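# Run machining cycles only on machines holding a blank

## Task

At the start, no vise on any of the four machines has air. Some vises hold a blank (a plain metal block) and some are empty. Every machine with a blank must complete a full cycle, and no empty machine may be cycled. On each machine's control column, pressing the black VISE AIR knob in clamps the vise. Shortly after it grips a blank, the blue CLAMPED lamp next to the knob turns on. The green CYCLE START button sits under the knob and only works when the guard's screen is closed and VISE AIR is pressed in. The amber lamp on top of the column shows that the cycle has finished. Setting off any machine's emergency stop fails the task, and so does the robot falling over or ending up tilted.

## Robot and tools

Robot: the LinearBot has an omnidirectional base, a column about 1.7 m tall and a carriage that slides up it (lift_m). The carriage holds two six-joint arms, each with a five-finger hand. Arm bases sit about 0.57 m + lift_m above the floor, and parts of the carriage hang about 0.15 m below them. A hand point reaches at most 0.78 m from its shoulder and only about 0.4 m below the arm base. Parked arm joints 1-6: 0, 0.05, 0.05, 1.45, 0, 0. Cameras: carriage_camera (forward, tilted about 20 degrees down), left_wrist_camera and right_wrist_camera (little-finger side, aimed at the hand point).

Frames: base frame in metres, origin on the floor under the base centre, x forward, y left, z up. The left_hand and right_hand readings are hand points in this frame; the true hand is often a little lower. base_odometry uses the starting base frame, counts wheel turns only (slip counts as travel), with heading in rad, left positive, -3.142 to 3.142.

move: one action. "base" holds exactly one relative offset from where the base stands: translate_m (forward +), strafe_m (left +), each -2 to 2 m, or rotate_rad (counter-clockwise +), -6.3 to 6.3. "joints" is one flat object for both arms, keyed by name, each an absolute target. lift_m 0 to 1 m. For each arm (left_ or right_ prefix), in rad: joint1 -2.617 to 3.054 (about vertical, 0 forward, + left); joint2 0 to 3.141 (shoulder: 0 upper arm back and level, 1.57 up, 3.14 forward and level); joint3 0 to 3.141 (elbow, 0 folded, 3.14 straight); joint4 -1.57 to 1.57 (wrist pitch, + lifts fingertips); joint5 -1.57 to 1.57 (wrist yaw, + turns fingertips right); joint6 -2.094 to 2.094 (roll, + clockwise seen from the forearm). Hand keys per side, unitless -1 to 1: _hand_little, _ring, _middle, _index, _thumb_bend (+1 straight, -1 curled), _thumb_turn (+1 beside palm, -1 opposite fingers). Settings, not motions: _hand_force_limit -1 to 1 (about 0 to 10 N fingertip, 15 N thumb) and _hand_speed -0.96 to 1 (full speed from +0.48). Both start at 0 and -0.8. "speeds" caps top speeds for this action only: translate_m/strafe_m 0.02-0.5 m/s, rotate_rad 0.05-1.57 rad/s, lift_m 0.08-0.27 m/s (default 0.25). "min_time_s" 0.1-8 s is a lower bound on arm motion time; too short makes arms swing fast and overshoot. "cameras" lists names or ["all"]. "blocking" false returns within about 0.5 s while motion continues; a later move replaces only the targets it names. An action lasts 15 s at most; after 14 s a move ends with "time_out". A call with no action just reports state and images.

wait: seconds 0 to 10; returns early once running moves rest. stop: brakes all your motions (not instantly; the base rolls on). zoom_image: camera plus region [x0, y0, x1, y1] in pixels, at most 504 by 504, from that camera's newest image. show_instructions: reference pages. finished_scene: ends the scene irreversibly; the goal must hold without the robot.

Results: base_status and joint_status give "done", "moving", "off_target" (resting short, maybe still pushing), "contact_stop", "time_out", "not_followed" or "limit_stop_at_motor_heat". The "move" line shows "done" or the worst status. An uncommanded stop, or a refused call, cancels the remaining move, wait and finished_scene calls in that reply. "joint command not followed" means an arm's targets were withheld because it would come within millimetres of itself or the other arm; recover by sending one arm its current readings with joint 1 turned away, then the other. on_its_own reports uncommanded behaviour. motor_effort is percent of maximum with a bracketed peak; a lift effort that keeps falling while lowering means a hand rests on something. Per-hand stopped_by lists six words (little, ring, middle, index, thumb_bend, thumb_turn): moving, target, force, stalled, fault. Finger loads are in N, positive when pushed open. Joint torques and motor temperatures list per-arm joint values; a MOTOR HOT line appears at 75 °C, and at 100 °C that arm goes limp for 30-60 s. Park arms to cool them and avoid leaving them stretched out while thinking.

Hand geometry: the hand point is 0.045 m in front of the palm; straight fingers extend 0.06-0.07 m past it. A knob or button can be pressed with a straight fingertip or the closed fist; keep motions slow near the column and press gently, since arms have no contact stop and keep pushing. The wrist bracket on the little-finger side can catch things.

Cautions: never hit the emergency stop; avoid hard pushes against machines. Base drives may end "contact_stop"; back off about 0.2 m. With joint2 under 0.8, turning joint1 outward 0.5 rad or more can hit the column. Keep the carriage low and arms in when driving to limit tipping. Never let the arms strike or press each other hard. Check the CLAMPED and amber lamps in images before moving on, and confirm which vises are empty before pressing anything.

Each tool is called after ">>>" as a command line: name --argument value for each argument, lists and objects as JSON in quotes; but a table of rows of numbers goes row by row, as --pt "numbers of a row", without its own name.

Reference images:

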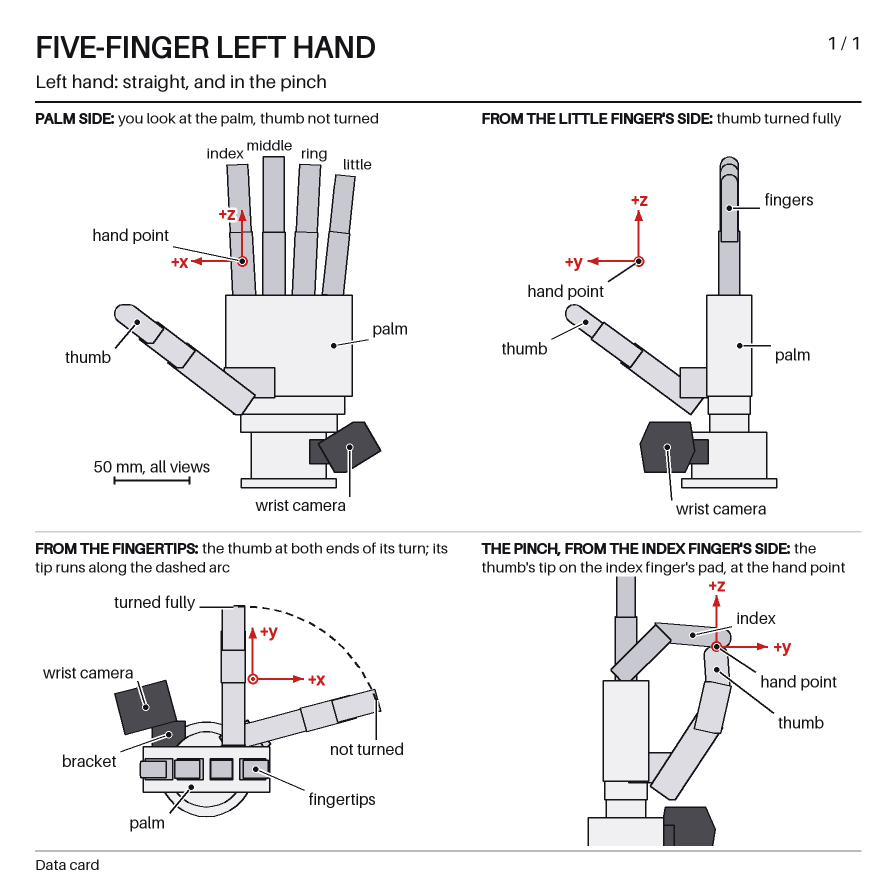

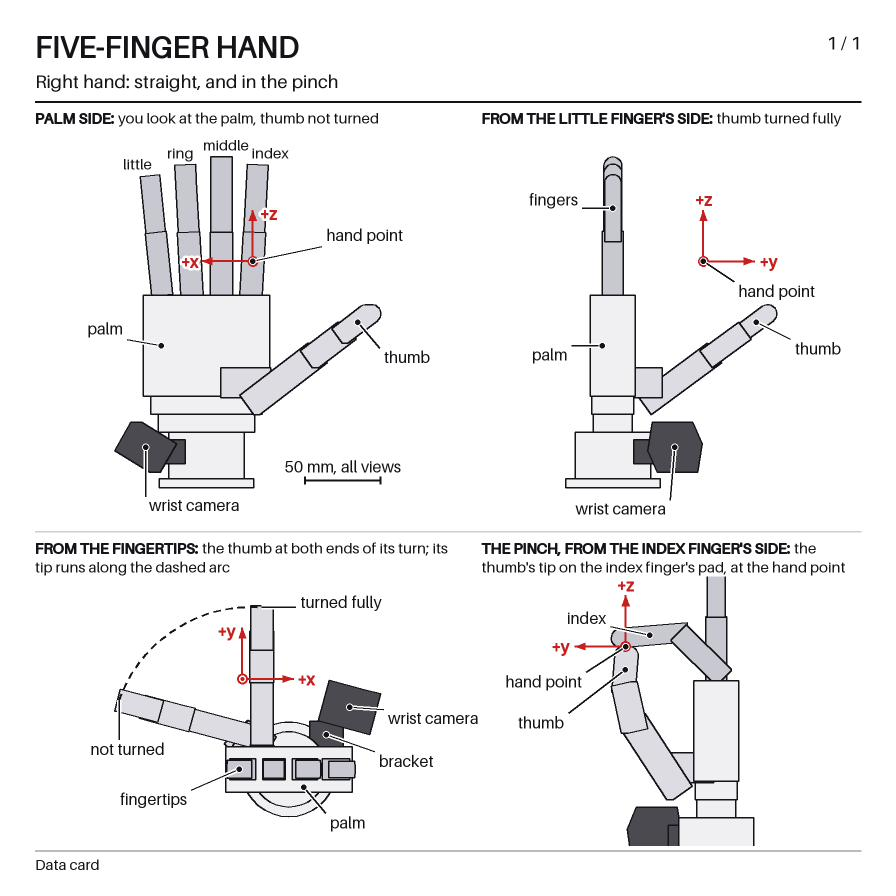

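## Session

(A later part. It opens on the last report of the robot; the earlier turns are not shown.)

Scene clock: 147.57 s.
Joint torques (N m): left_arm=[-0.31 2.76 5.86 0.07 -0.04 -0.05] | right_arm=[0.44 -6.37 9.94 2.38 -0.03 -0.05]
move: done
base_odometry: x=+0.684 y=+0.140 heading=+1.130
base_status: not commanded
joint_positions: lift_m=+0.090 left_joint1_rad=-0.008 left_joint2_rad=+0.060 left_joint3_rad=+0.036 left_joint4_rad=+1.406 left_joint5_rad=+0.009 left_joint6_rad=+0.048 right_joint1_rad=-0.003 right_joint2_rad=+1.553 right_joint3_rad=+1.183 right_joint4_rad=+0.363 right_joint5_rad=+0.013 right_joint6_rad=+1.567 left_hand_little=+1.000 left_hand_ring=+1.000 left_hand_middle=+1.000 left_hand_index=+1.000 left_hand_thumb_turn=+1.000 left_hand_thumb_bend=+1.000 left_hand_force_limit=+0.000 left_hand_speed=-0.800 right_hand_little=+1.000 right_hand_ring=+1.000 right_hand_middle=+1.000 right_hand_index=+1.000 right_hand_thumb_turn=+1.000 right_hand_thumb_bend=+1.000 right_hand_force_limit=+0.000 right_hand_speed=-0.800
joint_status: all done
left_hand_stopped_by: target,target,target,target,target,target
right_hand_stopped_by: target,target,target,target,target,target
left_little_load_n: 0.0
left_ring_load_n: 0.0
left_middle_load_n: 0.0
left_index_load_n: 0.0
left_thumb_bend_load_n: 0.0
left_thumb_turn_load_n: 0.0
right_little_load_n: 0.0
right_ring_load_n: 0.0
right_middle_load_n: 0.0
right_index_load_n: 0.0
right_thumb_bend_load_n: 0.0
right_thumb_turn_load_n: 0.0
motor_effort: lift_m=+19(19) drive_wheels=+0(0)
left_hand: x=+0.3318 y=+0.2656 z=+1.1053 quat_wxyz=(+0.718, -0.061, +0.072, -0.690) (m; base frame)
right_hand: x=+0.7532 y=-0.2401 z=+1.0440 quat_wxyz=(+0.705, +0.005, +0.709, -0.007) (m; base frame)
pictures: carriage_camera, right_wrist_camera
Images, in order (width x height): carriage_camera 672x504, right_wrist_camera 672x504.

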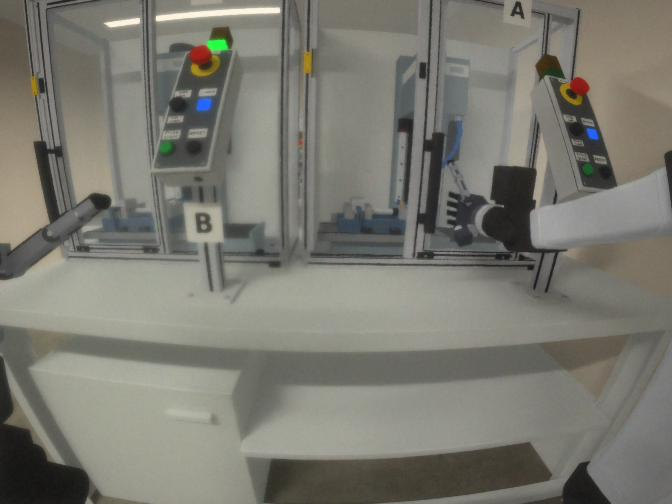

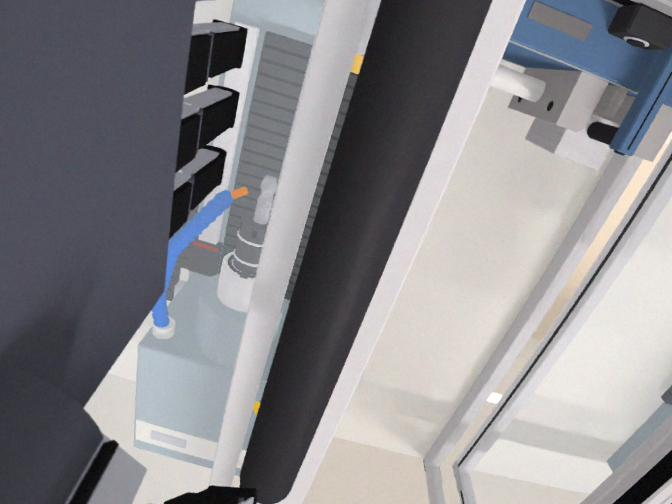

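>>> move --base '{"strafe_m": 0.05}' --speeds '{"strafe_m": 0.06}' --cameras '["carriage_camera", "right_wrist_camera"]'

>>> zoom_image --camera "carriage_camera" --region '[380, 110, 560, 270]'

Scene clock: 149.80 s.
Joint torques (N m): left_arm=[-0.32 2.74 5.87 0.07 -0.03 -0.05] | right_arm=[0.68 -6.32 9.92 2.37 -0.15 -0.06]
move: done
base_odometry: x=+0.639 y=+0.161 heading=+1.130
base_status: done
joint_positions: lift_m=+0.090 left_joint1_rad=-0.008 left_joint2_rad=+0.060 left_joint3_rad=+0.036 left_joint4_rad=+1.406 left_joint5_rad=+0.009 left_joint6_rad=+0.048 right_joint1_rad=-0.006 right_joint2_rad=+1.553 right_joint3_rad=+1.183 right_joint4_rad=+0.365 right_joint5_rad=+0.025 right_joint6_rad=+1.569 left_hand_little=+1.000 left_hand_ring=+1.000 left_hand_middle=+1.000 left_hand_index=+1.000 left_hand_thumb_turn=+1.000 left_hand_thumb_bend=+1.000 left_hand_force_limit=+0.000 left_hand_speed=-0.800 right_hand_little=+1.000 right_hand_ring=+1.000 right_hand_middle=+1.000 right_hand_index=+1.000 right_hand_thumb_turn=+1.000 right_hand_thumb_bend=+1.000 right_hand_force_limit=+0.000 right_hand_speed=-0.800
joint_status: not commanded
left_hand_stopped_by: target,target,target,target,target,target
right_hand_stopped_by: target,target,target,target,target,target
left_little_load_n: 0.0
left_ring_load_n: 0.0
left_middle_load_n: 0.5
left_index_load_n: 0.0
left_thumb_bend_load_n: 0.0
left_thumb_turn_load_n: 0.0
right_little_load_n: 0.0
right_ring_load_n: 0.0
right_middle_load_n: 0.0
right_index_load_n: 0.0
right_thumb_bend_load_n: 0.0
right_thumb_turn_load_n: 0.0
motor_effort: lift_m=+18(19) drive_wheels=+1(5)
left_hand: x=+0.3318 y=+0.2656 z=+1.1053 quat_wxyz=(+0.718, -0.061, +0.072, -0.690) (m; base frame)
right_hand: x=+0.7539 y=-0.2438 z=+1.0445 quat_wxyz=(+0.705, +0.010, +0.709, -0.012) (m; base frame)
pictures: carriage_camera, right_wrist_camera
Images, in order (width x height): carriage_camera 672x504, right_wrist_camera 672x504.

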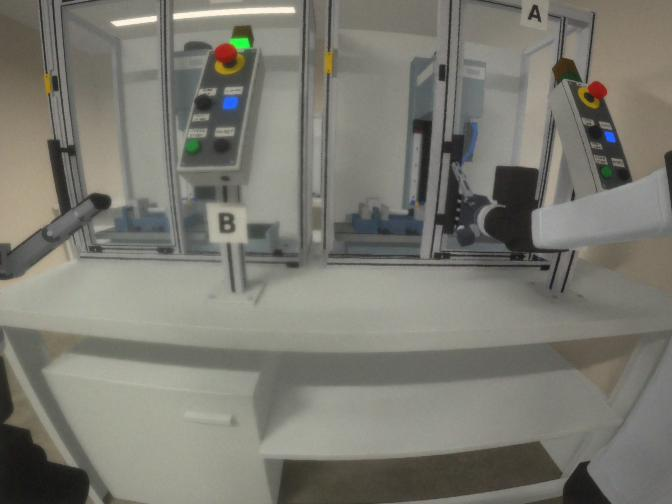

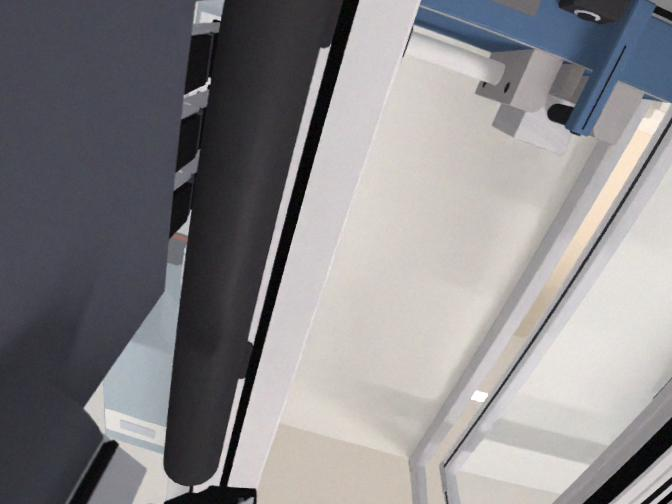

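Scaled by 2.800.

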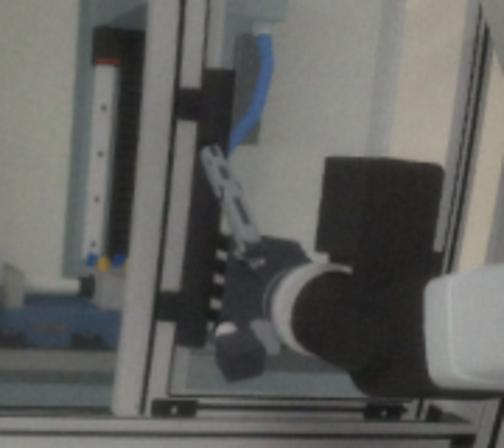

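>>> move --base '{"strafe_m": 0.14}' --speeds '{"strafe_m": 0.07}' --cameras '["carriage_camera", "right_wrist_camera"]'

Scene clock: 152.93 s.
Joint torques (N m): left_arm=[-0.32 2.74 5.82 0.07 -0.02 -0.04] | right_arm=[9.22 -6.84 9.87 2.22 -3.17 -0.16]
move: done
base_odometry: x=+0.513 y=+0.220 heading=+1.130
base_status: done
joint_positions: lift_m=+0.090 left_joint1_rad=-0.008 left_joint2_rad=+0.060 left_joint3_rad=+0.036 left_joint4_rad=+1.406 left_joint5_rad=+0.010 left_joint6_rad=+0.048 right_joint1_rad=-0.104 right_joint2_rad=+1.560 right_joint3_rad=+1.183 right_joint4_rad=+0.374 right_joint5_rad=+0.335 right_joint6_rad=+1.580 left_hand_little=+1.000 left_hand_ring=+1.000 left_hand_middle=+1.000 left_hand_index=+1.000 left_hand_thumb_turn=+1.000 left_hand_thumb_bend=+1.000 left_hand_force_limit=+0.000 left_hand_speed=-0.800 right_hand_little=+1.000 right_hand_ring=+1.000 right_hand_middle=+1.000 right_hand_index=+1.000 right_hand_thumb_turn=+1.000 right_hand_thumb_bend=+1.000 right_hand_force_limit=+0.000 right_hand_speed=-0.800
joint_status: not commanded
left_hand_stopped_by: target,target,target,target,target,target
right_hand_stopped_by: target,target,target,target,target,target
left_little_load_n: 0.0
left_ring_load_n: 0.0
left_middle_load_n: 0.0
left_index_load_n: 0.0
left_thumb_bend_load_n: 0.0
left_thumb_turn_load_n: 0.0
right_little_load_n: 0.0
right_ring_load_n: 0.0
right_middle_load_n: 0.5
right_index_load_n: 0.5
right_thumb_bend_load_n: 0.0
right_thumb_turn_load_n: 0.0
motor_effort: lift_m=+17(19) drive_wheels=+2(5)
left_hand: x=+0.3318 y=+0.2655 z=+1.1053 quat_wxyz=(+0.718, -0.061, +0.072, -0.690) (m; base frame)
right_hand: x=+0.7587 y=-0.3599 z=+1.0446 quat_wxyz=(+0.690, +0.157, +0.690, -0.151) (m; base frame)
pictures: carriage_camera, right_wrist_camera
Images, in order (width x height): carriage_camera 672x504, right_wrist_camera 672x504.

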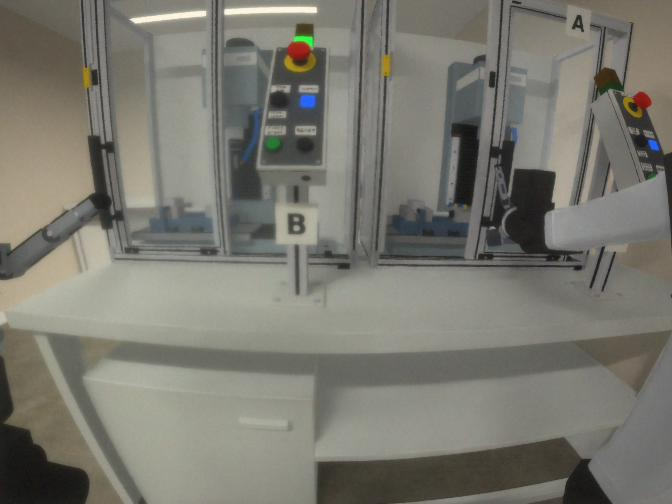

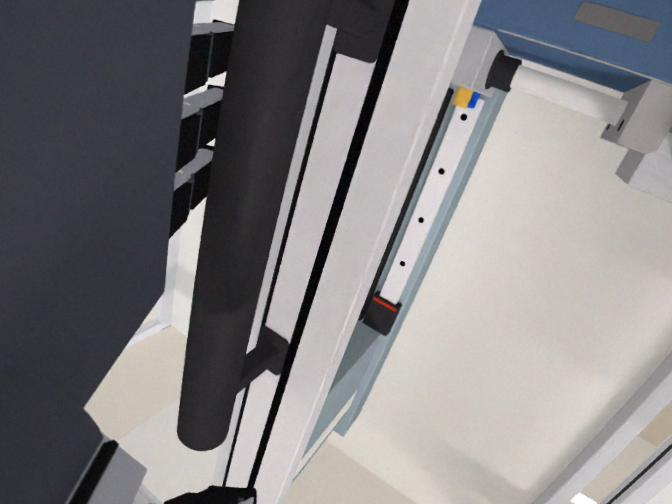

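>>> move --joints '{"right_joint1_rad": 0.08, "right_joint5_rad": -0.15}' --min_time_s 1.5 --cameras '["carriage_camera"]'

Scene clock: 160.00 s.
Joint torques (N m): left_arm=[-0.32 2.76 5.87 0.07 -0.04 -0.04] | right_arm=[15.15 -6.91 9.87 2.23 -4.62 -0.18]
Motor temperatures (°C): left_arm=[22 26 28 23 21 25] | right_arm=[23 27 33 39 27 24]
move: off_target
base_odometry: x=+0.513 y=+0.220 heading=+1.130
base_status: not commanded
joint_positions: lift_m=+0.090 left_joint1_rad=-0.008 left_joint2_rad=+0.060 left_joint3_rad=+0.036 left_joint4_rad=+1.406 left_joint5_rad=+0.010 left_joint6_rad=+0.048 right_joint1_rad=-0.091 right_joint2_rad=+1.560 right_joint3_rad=+1.183 right_joint4_rad=+0.373 right_joint5_rad=+0.332 right_joint6_rad=+1.580 left_hand_little=+1.000 left_hand_ring=+1.000 left_hand_middle=+1.000 left_hand_index=+1.000 left_hand_thumb_turn=+1.000 left_hand_thumb_bend=+1.000 left_hand_force_limit=+0.000 left_hand_speed=-0.800 right_hand_little=+1.000 right_hand_ring=+1.000 right_hand_middle=+1.000 right_hand_index=+1.000 right_hand_thumb_turn=+1.000 right_hand_thumb_bend=+1.000 right_hand_force_limit=+0.000 right_hand_speed=-0.800
joint_status: right_joint1_rad off_target (ended at -0.091, target +0.080); right_joint5_rad off_target (ended at +0.333, target -0.150)
left_hand_stopped_by: target,target,target,target,target,target
right_hand_stopped_by: target,target,target,target,target,target
left_little_load_n: 0.0
left_ring_load_n: 0.0
left_middle_load_n: 0.0
left_index_load_n: 0.0
left_thumb_bend_load_n: 0.0
left_thumb_turn_load_n: 0.0
right_little_load_n: 0.0
right_ring_load_n: 0.5
right_middle_load_n: 0.5
right_index_load_n: 1.0
right_thumb_bend_load_n: 0.0
right_thumb_turn_load_n: 0.0
motor_effort: lift_m=+17(19) drive_wheels=+2(3)
left_hand: x=+0.3318 y=+0.2655 z=+1.1053 quat_wxyz=(+0.718, -0.061, +0.072, -0.690) (m; base frame)
right_hand: x=+0.7596 y=-0.3522 z=+1.0442 quat_wxyz=(+0.691, +0.152, +0.692, -0.145) (m; base frame)
pictures: carriage_camera
Images, in order (width x height): carriage_camera 672x504.

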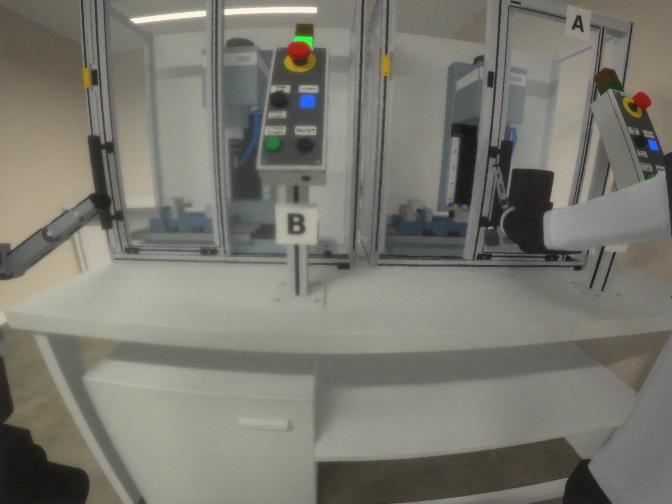

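>>> move --joints '{"right_joint1_rad": 0.2, "right_joint5_rad": -0.5}' --min_time_s 2.5 --cameras '["carriage_camera", "right_wrist_camera"]'

Scene clock: 163.97 s.
Joint torques (N m): left_arm=[-0.31 2.74 5.87 0.07 -0.04 -0.05] | right_arm=[19.23 -4.36 9.88 2.66 -7.7 -0.26]
Motor temperatures (°C): left_arm=[22 26 28 23 21 25] | right_arm=[27 27 33 40 36 24]
move: off_target
base_odometry: x=+0.513 y=+0.220 heading=+1.130
base_status: not commanded
joint_positions: lift_m=+0.090 left_joint1_rad=-0.008 left_joint2_rad=+0.060 left_joint3_rad=+0.036 left_joint4_rad=+1.406 left_joint5_rad=+0.010 left_joint6_rad=+0.048 right_joint1_rad=-0.018 right_joint2_rad=+1.536 right_joint3_rad=+1.183 right_joint4_rad=+0.328 right_joint5_rad=+0.342 right_joint6_rad=+1.589 left_hand_little=+1.000 left_hand_ring=+1.000 left_hand_middle=+1.000 left_hand_index=+1.000 left_hand_thumb_turn=+1.000 left_hand_thumb_bend=+1.000 left_hand_force_limit=+0.000 left_hand_speed=-0.800 right_hand_little=+1.000 right_hand_ring=+1.000 right_hand_middle=+1.000 right_hand_index=+1.000 right_hand_thumb_turn=+1.000 right_hand_thumb_bend=+1.000 right_hand_force_limit=+0.000 right_hand_speed=-0.800
joint_status: right_joint1_rad off_target (ended at -0.018, target +0.200); right_joint5_rad off_target (ended at +0.342, target -0.500)
left_hand_stopped_by: target,target,target,target,target,target
right_hand_stopped_by: target,target,target,target,target,target
left_little_load_n: 0.0
left_ring_load_n: 0.0
left_middle_load_n: 0.0
left_index_load_n: 0.0
left_thumb_bend_load_n: 0.0
left_thumb_turn_load_n: -0.5
right_little_load_n: 0.0
right_ring_load_n: 1.5
right_middle_load_n: 1.0
right_index_load_n: 1.0
right_thumb_bend_load_n: 0.0
right_thumb_turn_load_n: 0.0
motor_effort: lift_m=+17(19) drive_wheels=+4(5)
left_hand: x=+0.3318 y=+0.2655 z=+1.1053 quat_wxyz=(+0.718, -0.061, +0.072, -0.690) (m; base frame)
right_hand: x=+0.7571 y=-0.3147 z=+1.0446 quat_wxyz=(+0.688, +0.132, +0.703, -0.122) (m; base frame)
pictures: carriage_camera, right_wrist_camera
Images, in order (width x height): carriage_camera 672x504, right_wrist_camera 672x504.

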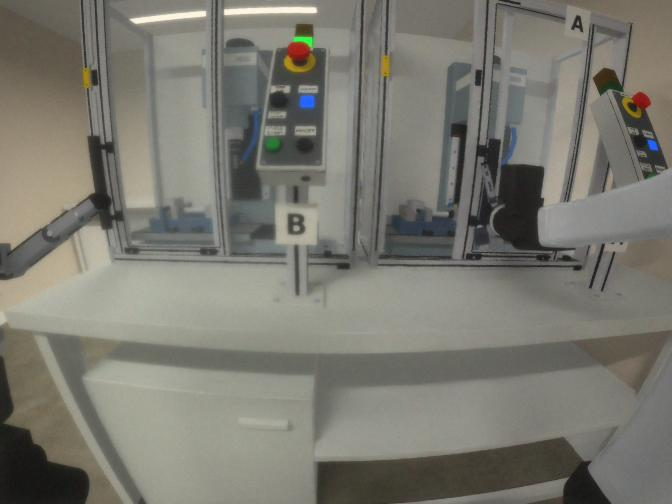

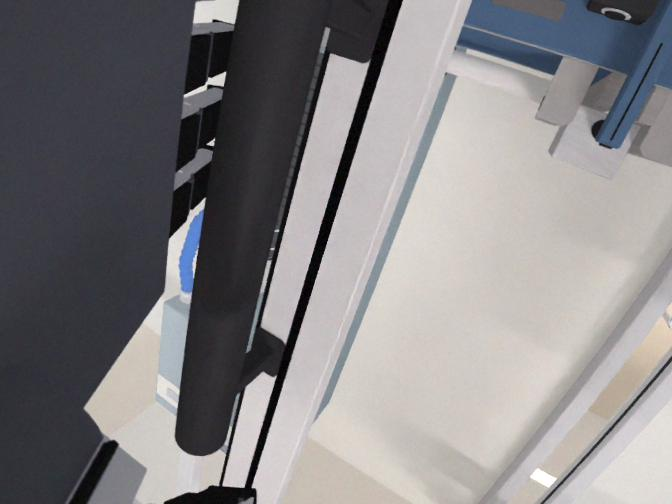

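>>> move --base '{"strafe_m": 0.12}' --speeds '{"strafe_m": 0.06}' --cameras '["carriage_camera"]'

Scene clock: 167.33 s.
Joint torques (N m): left_arm=[-0.32 2.74 5.89 0.07 -0.04 -0.04] | right_arm=[18.61 -4.37 9.85 2.67 -7.7 -0.28]
Motor temperatures (°C): left_arm=[22 26 28 23 21 25] | right_arm=[30 27 33 40 48 24]
move: done
base_odometry: x=+0.404 y=+0.271 heading=+1.130
base_status: done
joint_positions: lift_m=+0.090 left_joint1_rad=-0.008 left_joint2_rad=+0.060 left_joint3_rad=+0.036 left_joint4_rad=+1.406 left_joint5_rad=+0.010 left_joint6_rad=+0.048 right_joint1_rad=-0.011 right_joint2_rad=+1.535 right_joint3_rad=+1.183 right_joint4_rad=+0.327 right_joint5_rad=+0.375 right_joint6_rad=+1.590 left_hand_little=+1.000 left_hand_ring=+1.000 left_hand_middle=+1.000 left_hand_index=+1.000 left_hand_thumb_turn=+1.000 left_hand_thumb_bend=+1.000 left_hand_force_limit=+0.000 left_hand_speed=-0.800 right_hand_little=+1.000 right_hand_ring=+1.000 right_hand_middle=+1.000 right_hand_index=+1.000 right_hand_thumb_turn=+1.000 right_hand_thumb_bend=+1.000 right_hand_force_limit=+0.000 right_hand_speed=-0.800
joint_status: not commanded
left_hand_stopped_by: target,target,target,target,target,target
right_hand_stopped_by: target,target,target,target,target,target
left_little_load_n: 0.0
left_ring_load_n: 0.0
left_middle_load_n: 0.0
left_index_load_n: 0.0
left_thumb_bend_load_n: 0.0
left_thumb_turn_load_n: 0.0
right_little_load_n: 0.0
right_ring_load_n: 1.0
right_middle_load_n: 1.0
right_index_load_n: 1.5
right_thumb_bend_load_n: 0.0
right_thumb_turn_load_n: -0.5
motor_effort: lift_m=+18(19) drive_wheels=+5(12)
left_hand: x=+0.3318 y=+0.2655 z=+1.1053 quat_wxyz=(+0.718, -0.061, +0.072, -0.690) (m; base frame)
right_hand: x=+0.7566 y=-0.3180 z=+1.0447 quat_wxyz=(+0.686, +0.141, +0.701, -0.131) (m; base frame)
pictures: carriage_camera
Images, in order (width x height): carriage_camera 672x504.

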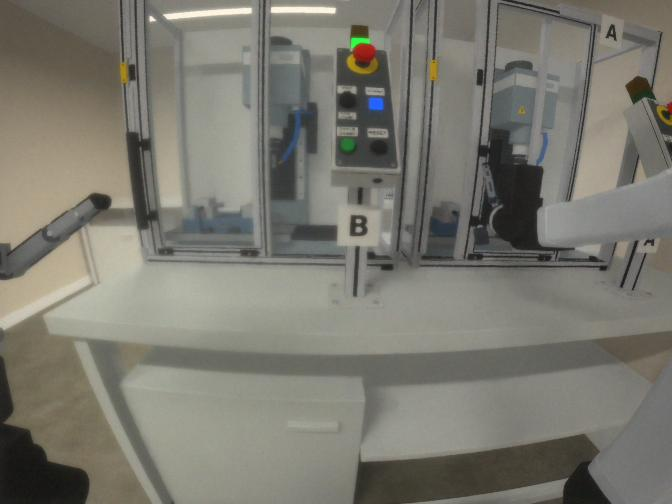

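>>> move --base '{"strafe_m": 0.08}' --speeds '{"strafe_m": 0.06}' --cameras '["carriage_camera"]'

>>> zoom_image --camera "carriage_camera" --region '[400, 0, 640, 280]'

Scene clock: 170.03 s.
Joint torques (N m): left_arm=[-0.31 2.76 5.87 0.07 -0.04 -0.05] | right_arm=[18.63 -4.3 9.87 2.67 -7.7 -0.28]
Motor temperatures (°C): left_arm=[22 26 28 23 21 25] | right_arm=[32 27 33 41 57 24]
move: done
base_odometry: x=+0.332 y=+0.305 heading=+1.129
base_status: done
joint_positions: lift_m=+0.090 left_joint1_rad=-0.008 left_joint2_rad=+0.060 left_joint3_rad=+0.036 left_joint4_rad=+1.406 left_joint5_rad=+0.010 left_joint6_rad=+0.048 right_joint1_rad=-0.010 right_joint2_rad=+1.535 right_joint3_rad=+1.183 right_joint4_rad=+0.326 right_joint5_rad=+0.392 right_joint6_rad=+1.591 left_hand_little=+1.000 left_hand_ring=+1.000 left_hand_middle=+1.000 left_hand_index=+1.000 left_hand_thumb_turn=+1.000 left_hand_thumb_bend=+1.000 left_hand_force_limit=+0.000 left_hand_speed=-0.800 right_hand_little=+1.000 right_hand_ring=+1.000 right_hand_middle=+1.000 right_hand_index=+1.000 right_hand_thumb_turn=+1.000 right_hand_thumb_bend=+1.000 right_hand_force_limit=+0.000 right_hand_speed=-0.800
joint_status: not commanded
left_hand_stopped_by: target,target,target,target,target,target
right_hand_stopped_by: target,target,target,target,target,target
left_little_load_n: 0.0
left_ring_load_n: 0.0
left_middle_load_n: 0.0
left_index_load_n: 0.0
left_thumb_bend_load_n: 0.0
left_thumb_turn_load_n: 0.0
right_little_load_n: 0.0
right_ring_load_n: 1.0
right_middle_load_n: 1.0
right_index_load_n: 1.0
right_thumb_bend_load_n: 0.0
right_thumb_turn_load_n: 0.0
motor_effort: lift_m=+19(19) drive_wheels=+4(11)
left_hand: x=+0.3318 y=+0.2655 z=+1.1053 quat_wxyz=(+0.718, -0.061, +0.072, -0.690) (m; base frame)
right_hand: x=+0.7563 y=-0.3207 z=+1.0445 quat_wxyz=(+0.685, +0.147, +0.700, -0.136) (m; base frame)
pictures: carriage_camera
Images, in order (width x height): carriage_camera 672x504.

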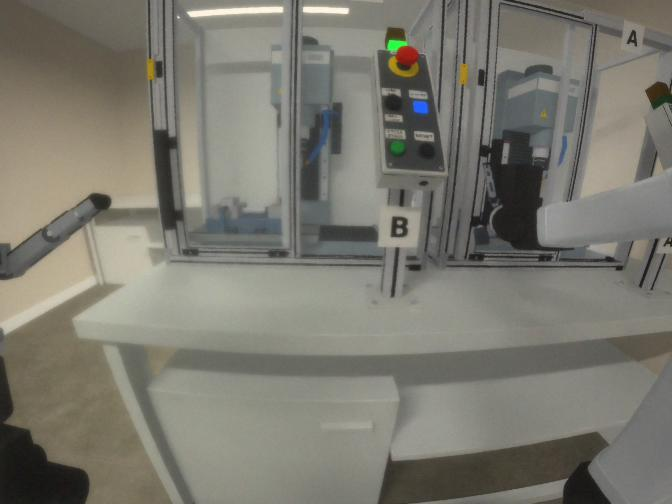

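Scaled by 1.800.

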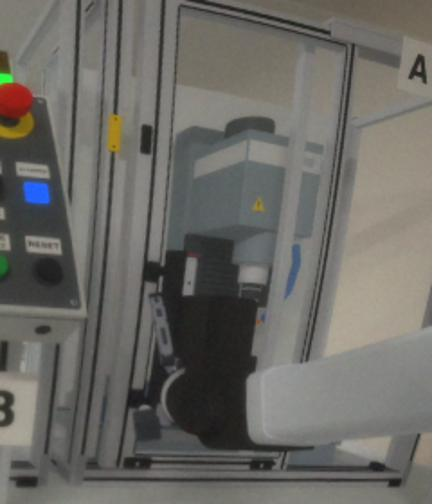

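>>> move --joints '{"right_joint1_rad": 0.27, "right_joint5_rad": -0.5}' --min_time_s 1.5 --cameras '["carriage_camera"]'

>>> zoom_image --camera "carriage_camera" --region '[400, 0, 640, 280]'

Scene clock: 174.20 s.
Joint torques (N m): left_arm=[-0.34 2.74 5.89 0.05 -0.04 -0.05] | right_arm=[17.55 -3.45 9.87 2.79 -7.7 -0.32]
Motor temperatures (°C): left_arm=[22 26 28 23 21 25] | right_arm=[34 27 33 42 68 24]
move: off_target
base_odometry: x=+0.332 y=+0.305 heading=+1.129
base_status: not commanded
joint_positions: lift_m=+0.090 left_joint1_rad=-0.008 left_joint2_rad=+0.060 left_joint3_rad=+0.036 left_joint4_rad=+1.406 left_joint5_rad=+0.010 left_joint6_rad=+0.048 right_joint1_rad=+0.072 right_joint2_rad=+1.528 right_joint3_rad=+1.183 right_joint4_rad=+0.312 right_joint5_rad=+0.459 right_joint6_rad=+1.595 left_hand_little=+1.000 left_hand_ring=+1.000 left_hand_middle=+1.000 left_hand_index=+1.000 left_hand_thumb_turn=+1.000 left_hand_thumb_bend=+1.000 left_hand_force_limit=+0.000 left_hand_speed=-0.800 right_hand_little=+1.000 right_hand_ring=+1.000 right_hand_middle=+1.000 right_hand_index=+1.000 right_hand_thumb_turn=+1.000 right_hand_thumb_bend=+1.000 right_hand_force_limit=+0.000 right_hand_speed=-0.800
joint_status: right_joint1_rad off_target (ended at +0.071, target +0.270); right_joint5_rad off_target (ended at +0.459, target -0.500)
left_hand_stopped_by: target,target,target,target,target,target
right_hand_stopped_by: target,target,target,target,target,target
left_little_load_n: 0.0
left_ring_load_n: 0.0
left_middle_load_n: 0.0
left_index_load_n: 0.0
left_thumb_bend_load_n: 0.0
left_thumb_turn_load_n: 0.0
right_little_load_n: 0.0
right_ring_load_n: 1.0
right_middle_load_n: 1.0
right_index_load_n: 1.0
right_thumb_bend_load_n: 0.0
right_thumb_turn_load_n: 0.0
motor_effort: lift_m=+16(19) drive_wheels=+4(5)
left_hand: x=+0.3318 y=+0.2655 z=+1.1053 quat_wxyz=(+0.718, -0.061, +0.072, -0.690) (m; base frame)
right_hand: x=+0.7541 y=-0.2905 z=+1.0448 quat_wxyz=(+0.684, +0.142, +0.703, -0.131) (m; base frame)
pictures: carriage_camera
Images, in order (width x height): carriage_camera 672x504.

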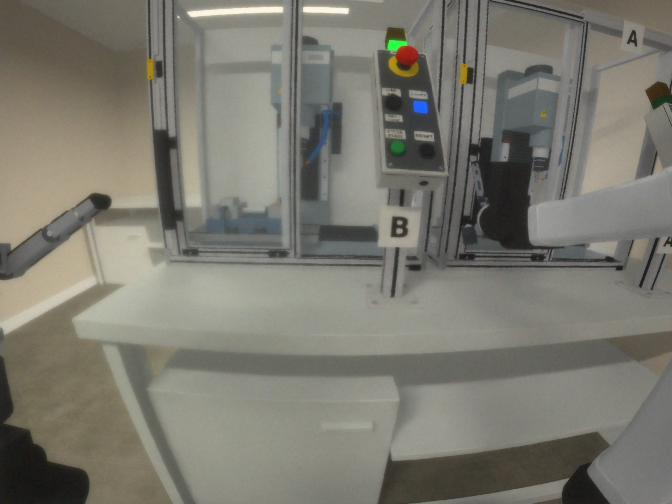

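Scaled by 1.800.

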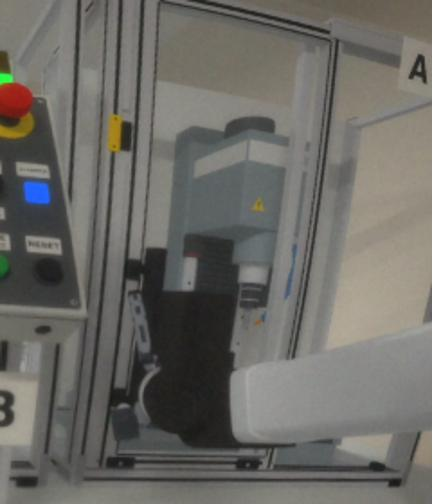

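>>> move --joints '{"right_joint1_rad": -0.05, "right_joint5_rad": 0.35}' --min_time_s 1.5

>>> move --base '{"translate_m": -0.2}' --speeds '{"translate_m": 0.15}'

>>> move --base '{"strafe_m": -0.45}' --joints '{"lift_m": 0.32, "right_joint1_rad": -0.03, "right_joint2_rad": 1.57, "right_joint3_rad": 1.2, "right_joint4_rad": 0, "right_joint5_rad": 0, "right_joint6_rad": 0, "right_hand_little": -1, "right_hand_ring": -1, "right_hand_middle": -1}' --speeds '{"strafe_m": 0.2}' --cameras '["carriage_camera"]'

Scene clock: 177.27 s.
Joint torques (N m): left_arm=[-0.34 2.74 5.89 0.07 -0.04 -0.04] | right_arm=[-0.35 -6.09 9.88 2.36 0.22 -0.14]
Motor temperatures (°C): left_arm=[22 26 28 23 21 25] | right_arm=[35 27 33 42 69 24]
move: done
base_odometry: x=+0.332 y=+0.306 heading=+1.130
base_status: not commanded
joint_positions: lift_m=+0.090 left_joint1_rad=-0.008 left_joint2_rad=+0.060 left_joint3_rad=+0.036 left_joint4_rad=+1.406 left_joint5_rad=+0.010 left_joint6_rad=+0.048 right_joint1_rad=-0.045 right_joint2_rad=+1.551 right_joint3_rad=+1.183 right_joint4_rad=+0.361 right_joint5_rad=+0.337 right_joint6_rad=+1.578 left_hand_little=+1.000 left_hand_ring=+1.000 left_hand_middle=+1.000 left_hand_index=+1.000 left_hand_thumb_turn=+1.000 left_hand_thumb_bend=+1.000 left_hand_force_limit=+0.000 left_hand_speed=-0.800 right_hand_little=+1.000 right_hand_ring=+1.000 right_hand_middle=+1.000 right_hand_index=+1.000 right_hand_thumb_turn=+1.000 right_hand_thumb_bend=+1.000 right_hand_force_limit=+0.000 right_hand_speed=-0.800
joint_status: all done
left_hand_stopped_by: target,target,target,target,target,target
right_hand_stopped_by: target,target,target,target,target,target
left_little_load_n: 0.0
left_ring_load_n: 0.0
left_middle_load_n: 0.0
left_index_load_n: 0.0
left_thumb_bend_load_n: 0.0
left_thumb_turn_load_n: 0.0
right_little_load_n: 0.0
right_ring_load_n: 0.0
right_middle_load_n: -0.5
right_index_load_n: 0.0
right_thumb_bend_load_n: 0.0
right_thumb_turn_load_n: -0.5
motor_effort: lift_m=+18(19) drive_wheels=+1(5)
left_hand: x=+0.3318 y=+0.2655 z=+1.1053 quat_wxyz=(+0.718, -0.061, +0.072, -0.690) (m; base frame)
right_hand: x=+0.7598 y=-0.3281 z=+1.0448 quat_wxyz=(+0.692, +0.136, +0.696, -0.132) (m; base frame)
pictures: none

Scene clock: 179.50 s.
Joint torques (N m): left_arm=[-0.32 2.76 5.86 0.06 -0.04 -0.05] | right_arm=[-0.31 -6.15 9.88 2.31 0.21 -0.14]
Motor temperatures (°C): left_arm=[22 26 28 23 21 25] | right_arm=[34 27 33 42 63 24]
move: done
base_odometry: x=+0.246 y=+0.125 heading=+1.130
base_status: done
joint_positions: lift_m=+0.090 left_joint1_rad=-0.008 left_joint2_rad=+0.060 left_joint3_rad=+0.036 left_joint4_rad=+1.406 left_joint5_rad=+0.010 left_joint6_rad=+0.048 right_joint1_rad=-0.045 right_joint2_rad=+1.551 right_joint3_rad=+1.183 right_joint4_rad=+0.366 right_joint5_rad=+0.339 right_joint6_rad=+1.577 left_hand_little=+1.000 left_hand_ring=+1.000 left_hand_middle=+1.000 left_hand_index=+1.000 left_hand_thumb_turn=+1.000 left_hand_thumb_bend=+1.000 left_hand_force_limit=+0.000 left_hand_speed=-0.800 right_hand_little=+1.000 right_hand_ring=+1.000 right_hand_middle=+1.000 right_hand_index=+1.000 right_hand_thumb_turn=+1.000 right_hand_thumb_bend=+1.000 right_hand_force_limit=+0.000 right_hand_speed=-0.800
joint_status: not commanded
left_hand_stopped_by: target,target,target,target,target,target
right_hand_stopped_by: target,target,target,target,target,target
left_little_load_n: 0.0
left_ring_load_n: 0.0
left_middle_load_n: 0.0
left_index_load_n: 0.0
left_thumb_bend_load_n: 0.0
left_thumb_turn_load_n: 0.0
right_little_load_n: 0.0
right_ring_load_n: 0.0
right_middle_load_n: 0.0
right_index_load_n: 0.0
right_thumb_bend_load_n: 0.0
right_thumb_turn_load_n: 0.0
motor_effort: lift_m=+18(19) drive_wheels=-1(6)
left_hand: x=+0.3318 y=+0.2655 z=+1.1053 quat_wxyz=(+0.718, -0.061, +0.072, -0.690) (m; base frame)
right_hand: x=+0.7596 y=-0.3283 z=+1.0464 quat_wxyz=(+0.694, +0.137, +0.694, -0.132) (m; base frame)
pictures: none

Scene clock: 183.60 s.
Joint torques (N m): left_arm=[-0.32 2.76 5.87 0.07 -0.04 -0.04] | right_arm=[0.46 -6.65 9.74 2 0 -0.16]
Motor temperatures (°C): left_arm=[22 26 28 23 21 25] | right_arm=[32 28 33 42 54 24]
move: done
base_odometry: x=+0.653 y=-0.068 heading=+1.129
base_status: done
joint_positions: lift_m=+0.320 left_joint1_rad=-0.008 left_joint2_rad=+0.060 left_joint3_rad=+0.036 left_joint4_rad=+1.406 left_joint5_rad=+0.009 left_joint6_rad=+0.048 right_joint1_rad=-0.034 right_joint2_rad=+1.557 right_joint3_rad=+1.184 right_joint4_rad=+0.014 right_joint5_rad=+0.011 right_joint6_rad=+0.007 left_hand_little=+1.000 left_hand_ring=+1.000 left_hand_middle=+1.000 left_hand_index=+1.000 left_hand_thumb_turn=+1.000 left_hand_thumb_bend=+1.000 left_hand_force_limit=+0.000 left_hand_speed=-0.800 right_hand_little=-1.000 right_hand_ring=-1.000 right_hand_middle=-1.000 right_hand_index=+1.000 right_hand_thumb_turn=+1.000 right_hand_thumb_bend=+1.000 right_hand_force_limit=+0.000 right_hand_speed=-0.800
joint_status: all done
left_hand_stopped_by: target,target,target,target,target,target
right_hand_stopped_by: target,target,target,target,target,target
left_little_load_n: 0.0
left_ring_load_n: 0.0
left_middle_load_n: 0.0
left_index_load_n: 0.0
left_thumb_bend_load_n: 0.0
left_thumb_turn_load_n: 0.0
right_little_load_n: 0.0
right_ring_load_n: 0.0
right_middle_load_n: 0.0
right_index_load_n: 0.0
right_thumb_bend_load_n: 0.0
right_thumb_turn_load_n: -0.5
motor_effort: lift_m=+18(23) drive_wheels=-2(5)
left_hand: x=+0.3318 y=+0.2656 z=+1.3352 quat_wxyz=(+0.718, -0.061, +0.072, -0.690) (m; base frame)
right_hand: x=+0.7158 y=-0.2836 z=+1.0942 quat_wxyz=(+0.395, -0.567, +0.595, -0.411) (m; base frame)
pictures: carriage_camera
Images, in order (width x height): carriage_camera 672x504.

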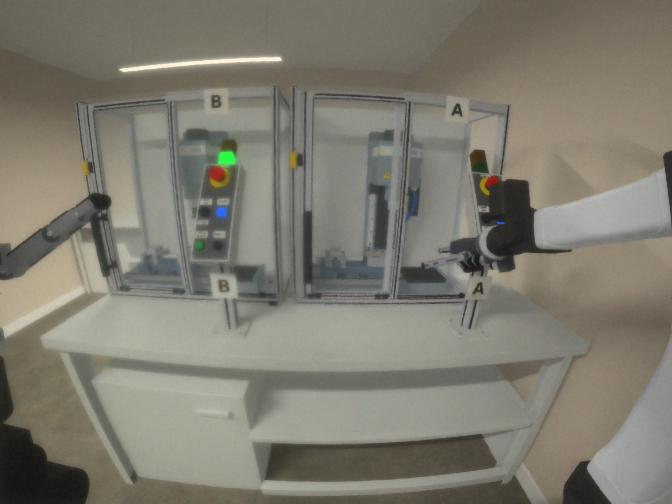

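>>> move --base '{"translate_m": -0.06}' --speeds '{"translate_m": 0.1}'

>>> move --base '{"strafe_m": -0.155}' --speeds '{"strafe_m": 0.15}' --cameras '["carriage_camera"]'

>>> zoom_image --camera "carriage_camera" --region '[390, 190, 470, 270]'

>>> zoom_image --camera "carriage_camera" --region '[200, 90, 360, 310]'

Scene clock: 186.50 s.
Joint torques (N m): left_arm=[-0.32 2.76 5.91 0.07 -0.03 -0.04] | right_arm=[0.46 -6.63 9.7 2.02 0 -0.15]
Motor temperatures (°C): left_arm=[22 26 28 23 21 25] | right_arm=[31 28 33 41 49 24]
move: done
base_odometry: x=+0.628 y=-0.122 heading=+1.129
base_status: done
joint_positions: lift_m=+0.320 left_joint1_rad=-0.008 left_joint2_rad=+0.060 left_joint3_rad=+0.036 left_joint4_rad=+1.406 left_joint5_rad=+0.009 left_joint6_rad=+0.048 right_joint1_rad=-0.034 right_joint2_rad=+1.557 right_joint3_rad=+1.184 right_joint4_rad=+0.012 right_joint5_rad=+0.011 right_joint6_rad=+0.007 left_hand_little=+1.000 left_hand_ring=+1.000 left_hand_middle=+1.000 left_hand_index=+1.000 left_hand_thumb_turn=+1.000 left_hand_thumb_bend=+1.000 left_hand_force_limit=+0.000 left_hand_speed=-0.800 right_hand_little=-1.000 right_hand_ring=-1.000 right_hand_middle=-1.000 right_hand_index=+1.000 right_hand_thumb_turn=+1.000 right_hand_thumb_bend=+1.000 right_hand_force_limit=+0.000 right_hand_speed=-0.800
joint_status: not commanded
left_hand_stopped_by: target,target,target,target,target,target
right_hand_stopped_by: target,target,target,target,target,target
left_little_load_n: 0.0
left_ring_load_n: 0.0
left_middle_load_n: 0.0
left_index_load_n: 0.0
left_thumb_bend_load_n: 0.0
left_thumb_turn_load_n: 0.0
right_little_load_n: 0.0
right_ring_load_n: 0.0
right_middle_load_n: 0.0
right_index_load_n: 0.0
right_thumb_bend_load_n: 0.0
right_thumb_turn_load_n: 0.0
motor_effort: lift_m=+19(20) drive_wheels=-1(5)
left_hand: x=+0.3318 y=+0.2656 z=+1.3352 quat_wxyz=(+0.718, -0.061, +0.072, -0.690) (m; base frame)
right_hand: x=+0.7155 y=-0.2836 z=+1.0938 quat_wxyz=(+0.394, -0.567, +0.595, -0.411) (m; base frame)
pictures: none

Scene clock: 188.43 s.
Joint torques (N m): left_arm=[-0.31 2.73 5.87 0.07 -0.03 -0.04] | right_arm=[0.47 -6.63 9.73 2.05 0.02 -0.16]
move: done
base_odometry: x=+0.768 y=-0.188 heading=+1.129
base_status: done
joint_positions: lift_m=+0.320 left_joint1_rad=-0.008 left_joint2_rad=+0.060 left_joint3_rad=+0.036 left_joint4_rad=+1.406 left_joint5_rad=+0.009 left_joint6_rad=+0.048 right_joint1_rad=-0.033 right_joint2_rad=+1.557 right_joint3_rad=+1.184 right_joint4_rad=+0.012 right_joint5_rad=+0.009 right_joint6_rad=+0.007 left_hand_little=+1.000 left_hand_ring=+1.000 left_hand_middle=+1.000 left_hand_index=+1.000 left_hand_thumb_turn=+1.000 left_hand_thumb_bend=+1.000 left_hand_force_limit=+0.000 left_hand_speed=-0.800 right_hand_little=-1.000 right_hand_ring=-1.000 right_hand_middle=-1.000 right_hand_index=+1.000 right_hand_thumb_turn=+1.000 right_hand_thumb_bend=+1.000 right_hand_force_limit=+0.000 right_hand_speed=-0.800
joint_status: not commanded
left_hand_stopped_by: target,target,target,target,target,target
right_hand_stopped_by: target,target,target,target,target,target
left_little_load_n: 0.0
left_ring_load_n: 0.0
left_middle_load_n: 0.0
left_index_load_n: 0.0
left_thumb_bend_load_n: 0.0
left_thumb_turn_load_n: 0.0
right_little_load_n: 0.0
right_ring_load_n: 0.0
right_middle_load_n: 0.0
right_index_load_n: 0.0
right_thumb_bend_load_n: 0.0
right_thumb_turn_load_n: -0.5
motor_effort: lift_m=+17(20) drive_wheels=-2(5)
left_hand: x=+0.3318 y=+0.2656 z=+1.3352 quat_wxyz=(+0.718, -0.061, +0.072, -0.690) (m; base frame)
right_hand: x=+0.7154 y=-0.2830 z=+1.0937 quat_wxyz=(+0.394, -0.568, +0.595, -0.410) (m; base frame)
pictures: carriage_camera
Images, in order (width x height): carriage_camera 672x504.

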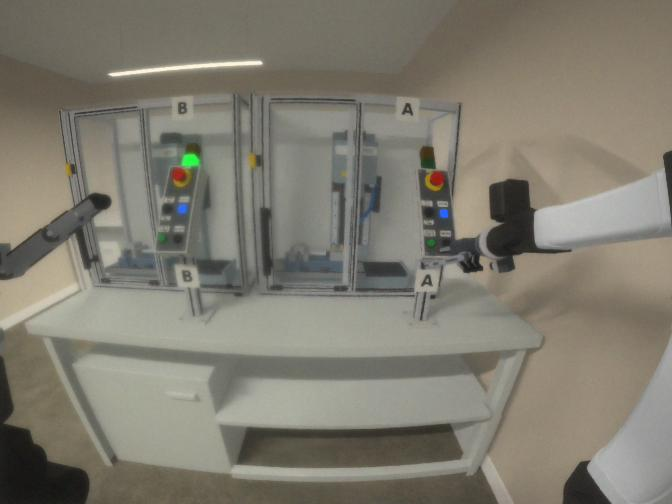

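Scaled by 6.300.

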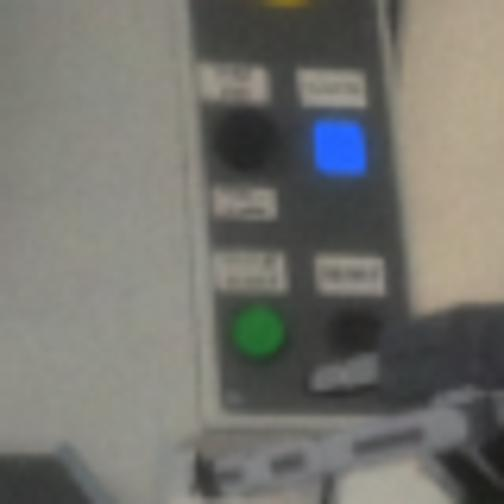

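Scaled by 2.291.

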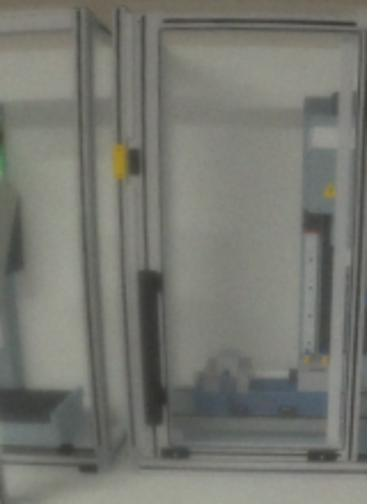

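>>> move --base '{"translate_m": 0.055}' --joints '{"lift_m": 0.326}' --speeds '{"translate_m": 0.1}' --cameras '["carriage_camera"]'

>>> zoom_image --camera "carriage_camera" --region '[390, 190, 470, 270]'

Scene clock: 191.10 s.
Joint torques (N m): left_arm=[-0.34 2.78 5.81 0.08 -0.04 -0.05] | right_arm=[0.43 -6.67 9.62 2.11 0.04 -0.14]
Motor temperatures (°C): left_arm=[21 26 28 23 21 25] | right_arm=[29 28 33 41 44 24]
move: done
base_odometry: x=+0.791 y=-0.139 heading=+1.129
base_status: done
joint_positions: lift_m=+0.326 left_joint1_rad=-0.008 left_joint2_rad=+0.060 left_joint3_rad=+0.036 left_joint4_rad=+1.406 left_joint5_rad=+0.009 left_joint6_rad=+0.048 right_joint1_rad=-0.033 right_joint2_rad=+1.557 right_joint3_rad=+1.186 right_joint4_rad=+0.003 right_joint5_rad=+0.006 right_joint6_rad=+0.006 left_hand_little=+1.000 left_hand_ring=+1.000 left_hand_middle=+1.000 left_hand_index=+1.000 left_hand_thumb_turn=+1.000 left_hand_thumb_bend=+1.000 left_hand_force_limit=+0.000 left_hand_speed=-0.800 right_hand_little=-1.000 right_hand_ring=-1.000 right_hand_middle=-1.000 right_hand_index=+1.000 right_hand_thumb_turn=+1.000 right_hand_thumb_bend=+1.000 right_hand_force_limit=+0.000 right_hand_speed=-0.800
joint_status: all done
left_hand_stopped_by: target,target,target,target,target,target
right_hand_stopped_by: target,target,target,target,target,target
left_little_load_n: 0.0
left_ring_load_n: 0.0
left_middle_load_n: 0.0
left_index_load_n: 0.0
left_thumb_bend_load_n: 0.0
left_thumb_turn_load_n: 0.0
right_little_load_n: 0.0
right_ring_load_n: 0.0
right_middle_load_n: 0.0
right_index_load_n: -0.5
right_thumb_bend_load_n: 0.0
right_thumb_turn_load_n: -0.5
motor_effort: lift_m=+19(22) drive_wheels=+1(6)
left_hand: x=+0.3318 y=+0.2656 z=+1.3412 quat_wxyz=(+0.718, -0.061, +0.072, -0.690) (m; base frame)
right_hand: x=+0.7143 y=-0.2824 z=+1.0981 quat_wxyz=(+0.393, -0.570, +0.595, -0.407) (m; base frame)
pictures: carriage_camera
Images, in order (width x height): carriage_camera 672x504.

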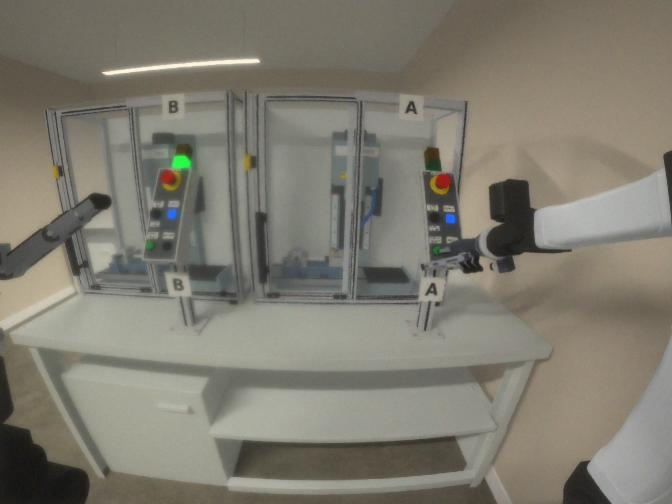

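Scaled by 6.300.

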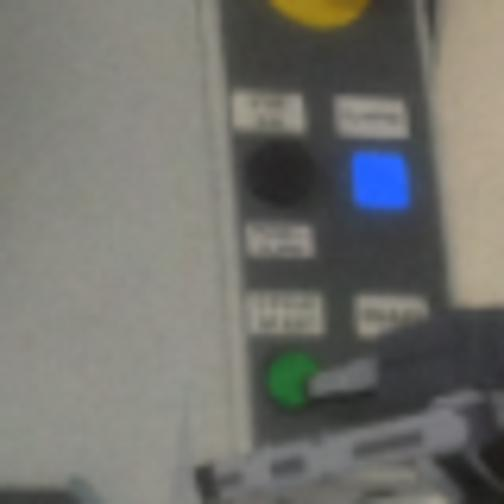

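>>> move --base '{"translate_m": 0.028}' --speeds '{"translate_m": 0.06}' --cameras '["carriage_camera"]'

Scene clock: 192.70 s.
Joint torques (N m): left_arm=[-0.31 2.74 5.87 0.07 -0.03 -0.04] | right_arm=[0.47 -0.92 9.63 3.15 0.18 -0.04]
move: done
base_odometry: x=+0.803 y=-0.114 heading=+1.128
base_status: done
joint_positions: lift_m=+0.326 left_joint1_rad=-0.008 left_joint2_rad=+0.060 left_joint3_rad=+0.036 left_joint4_rad=+1.406 left_joint5_rad=+0.009 left_joint6_rad=+0.048 right_joint1_rad=-0.034 right_joint2_rad=+1.505 right_joint3_rad=+1.186 right_joint4_rad=-0.108 right_joint5_rad=-0.007 right_joint6_rad=-0.005 left_hand_little=+1.000 left_hand_ring=+1.000 left_hand_middle=+1.000 left_hand_index=+1.000 left_hand_thumb_turn=+1.000 left_hand_thumb_bend=+1.000 left_hand_force_limit=+0.000 left_hand_speed=-0.800 right_hand_little=-1.000 right_hand_ring=-1.000 right_hand_middle=-1.000 right_hand_index=+0.999 right_hand_thumb_turn=+1.000 right_hand_thumb_bend=+1.000 right_hand_force_limit=+0.000 right_hand_speed=-0.800
joint_status: not commanded
left_hand_stopped_by: target,target,target,target,target,target
right_hand_stopped_by: target,target,target,target,target,target
left_little_load_n: 0.0
left_ring_load_n: 0.0
left_middle_load_n: 0.0
left_index_load_n: 0.0
left_thumb_bend_load_n: 0.0
left_thumb_turn_load_n: 0.0
right_little_load_n: 0.0
right_ring_load_n: 0.0
right_middle_load_n: 0.0
right_index_load_n: -6.0
right_thumb_bend_load_n: 0.0
right_thumb_turn_load_n: -0.5
motor_effort: lift_m=+18(19) drive_wheels=+4(8)
left_hand: x=+0.3318 y=+0.2656 z=+1.3412 quat_wxyz=(+0.718, -0.061, +0.072, -0.690) (m; base frame)
right_hand: x=+0.6920 y=-0.2801 z=+1.0975 quat_wxyz=(+0.377, -0.587, +0.602, -0.388) (m; base frame)
pictures: carriage_camera
Images, in order (width x height): carriage_camera 672x504.

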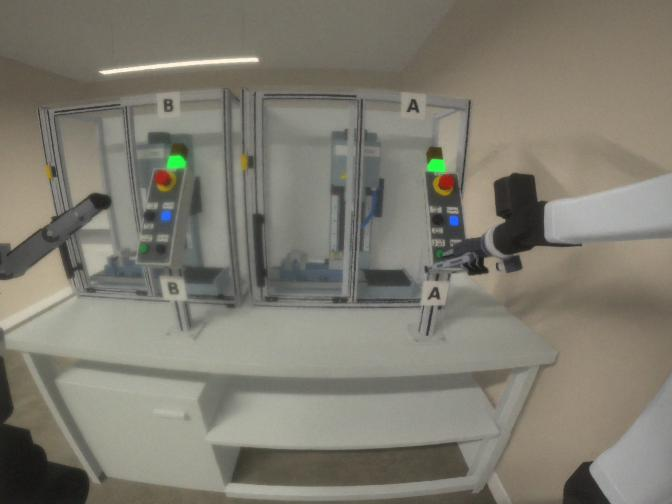

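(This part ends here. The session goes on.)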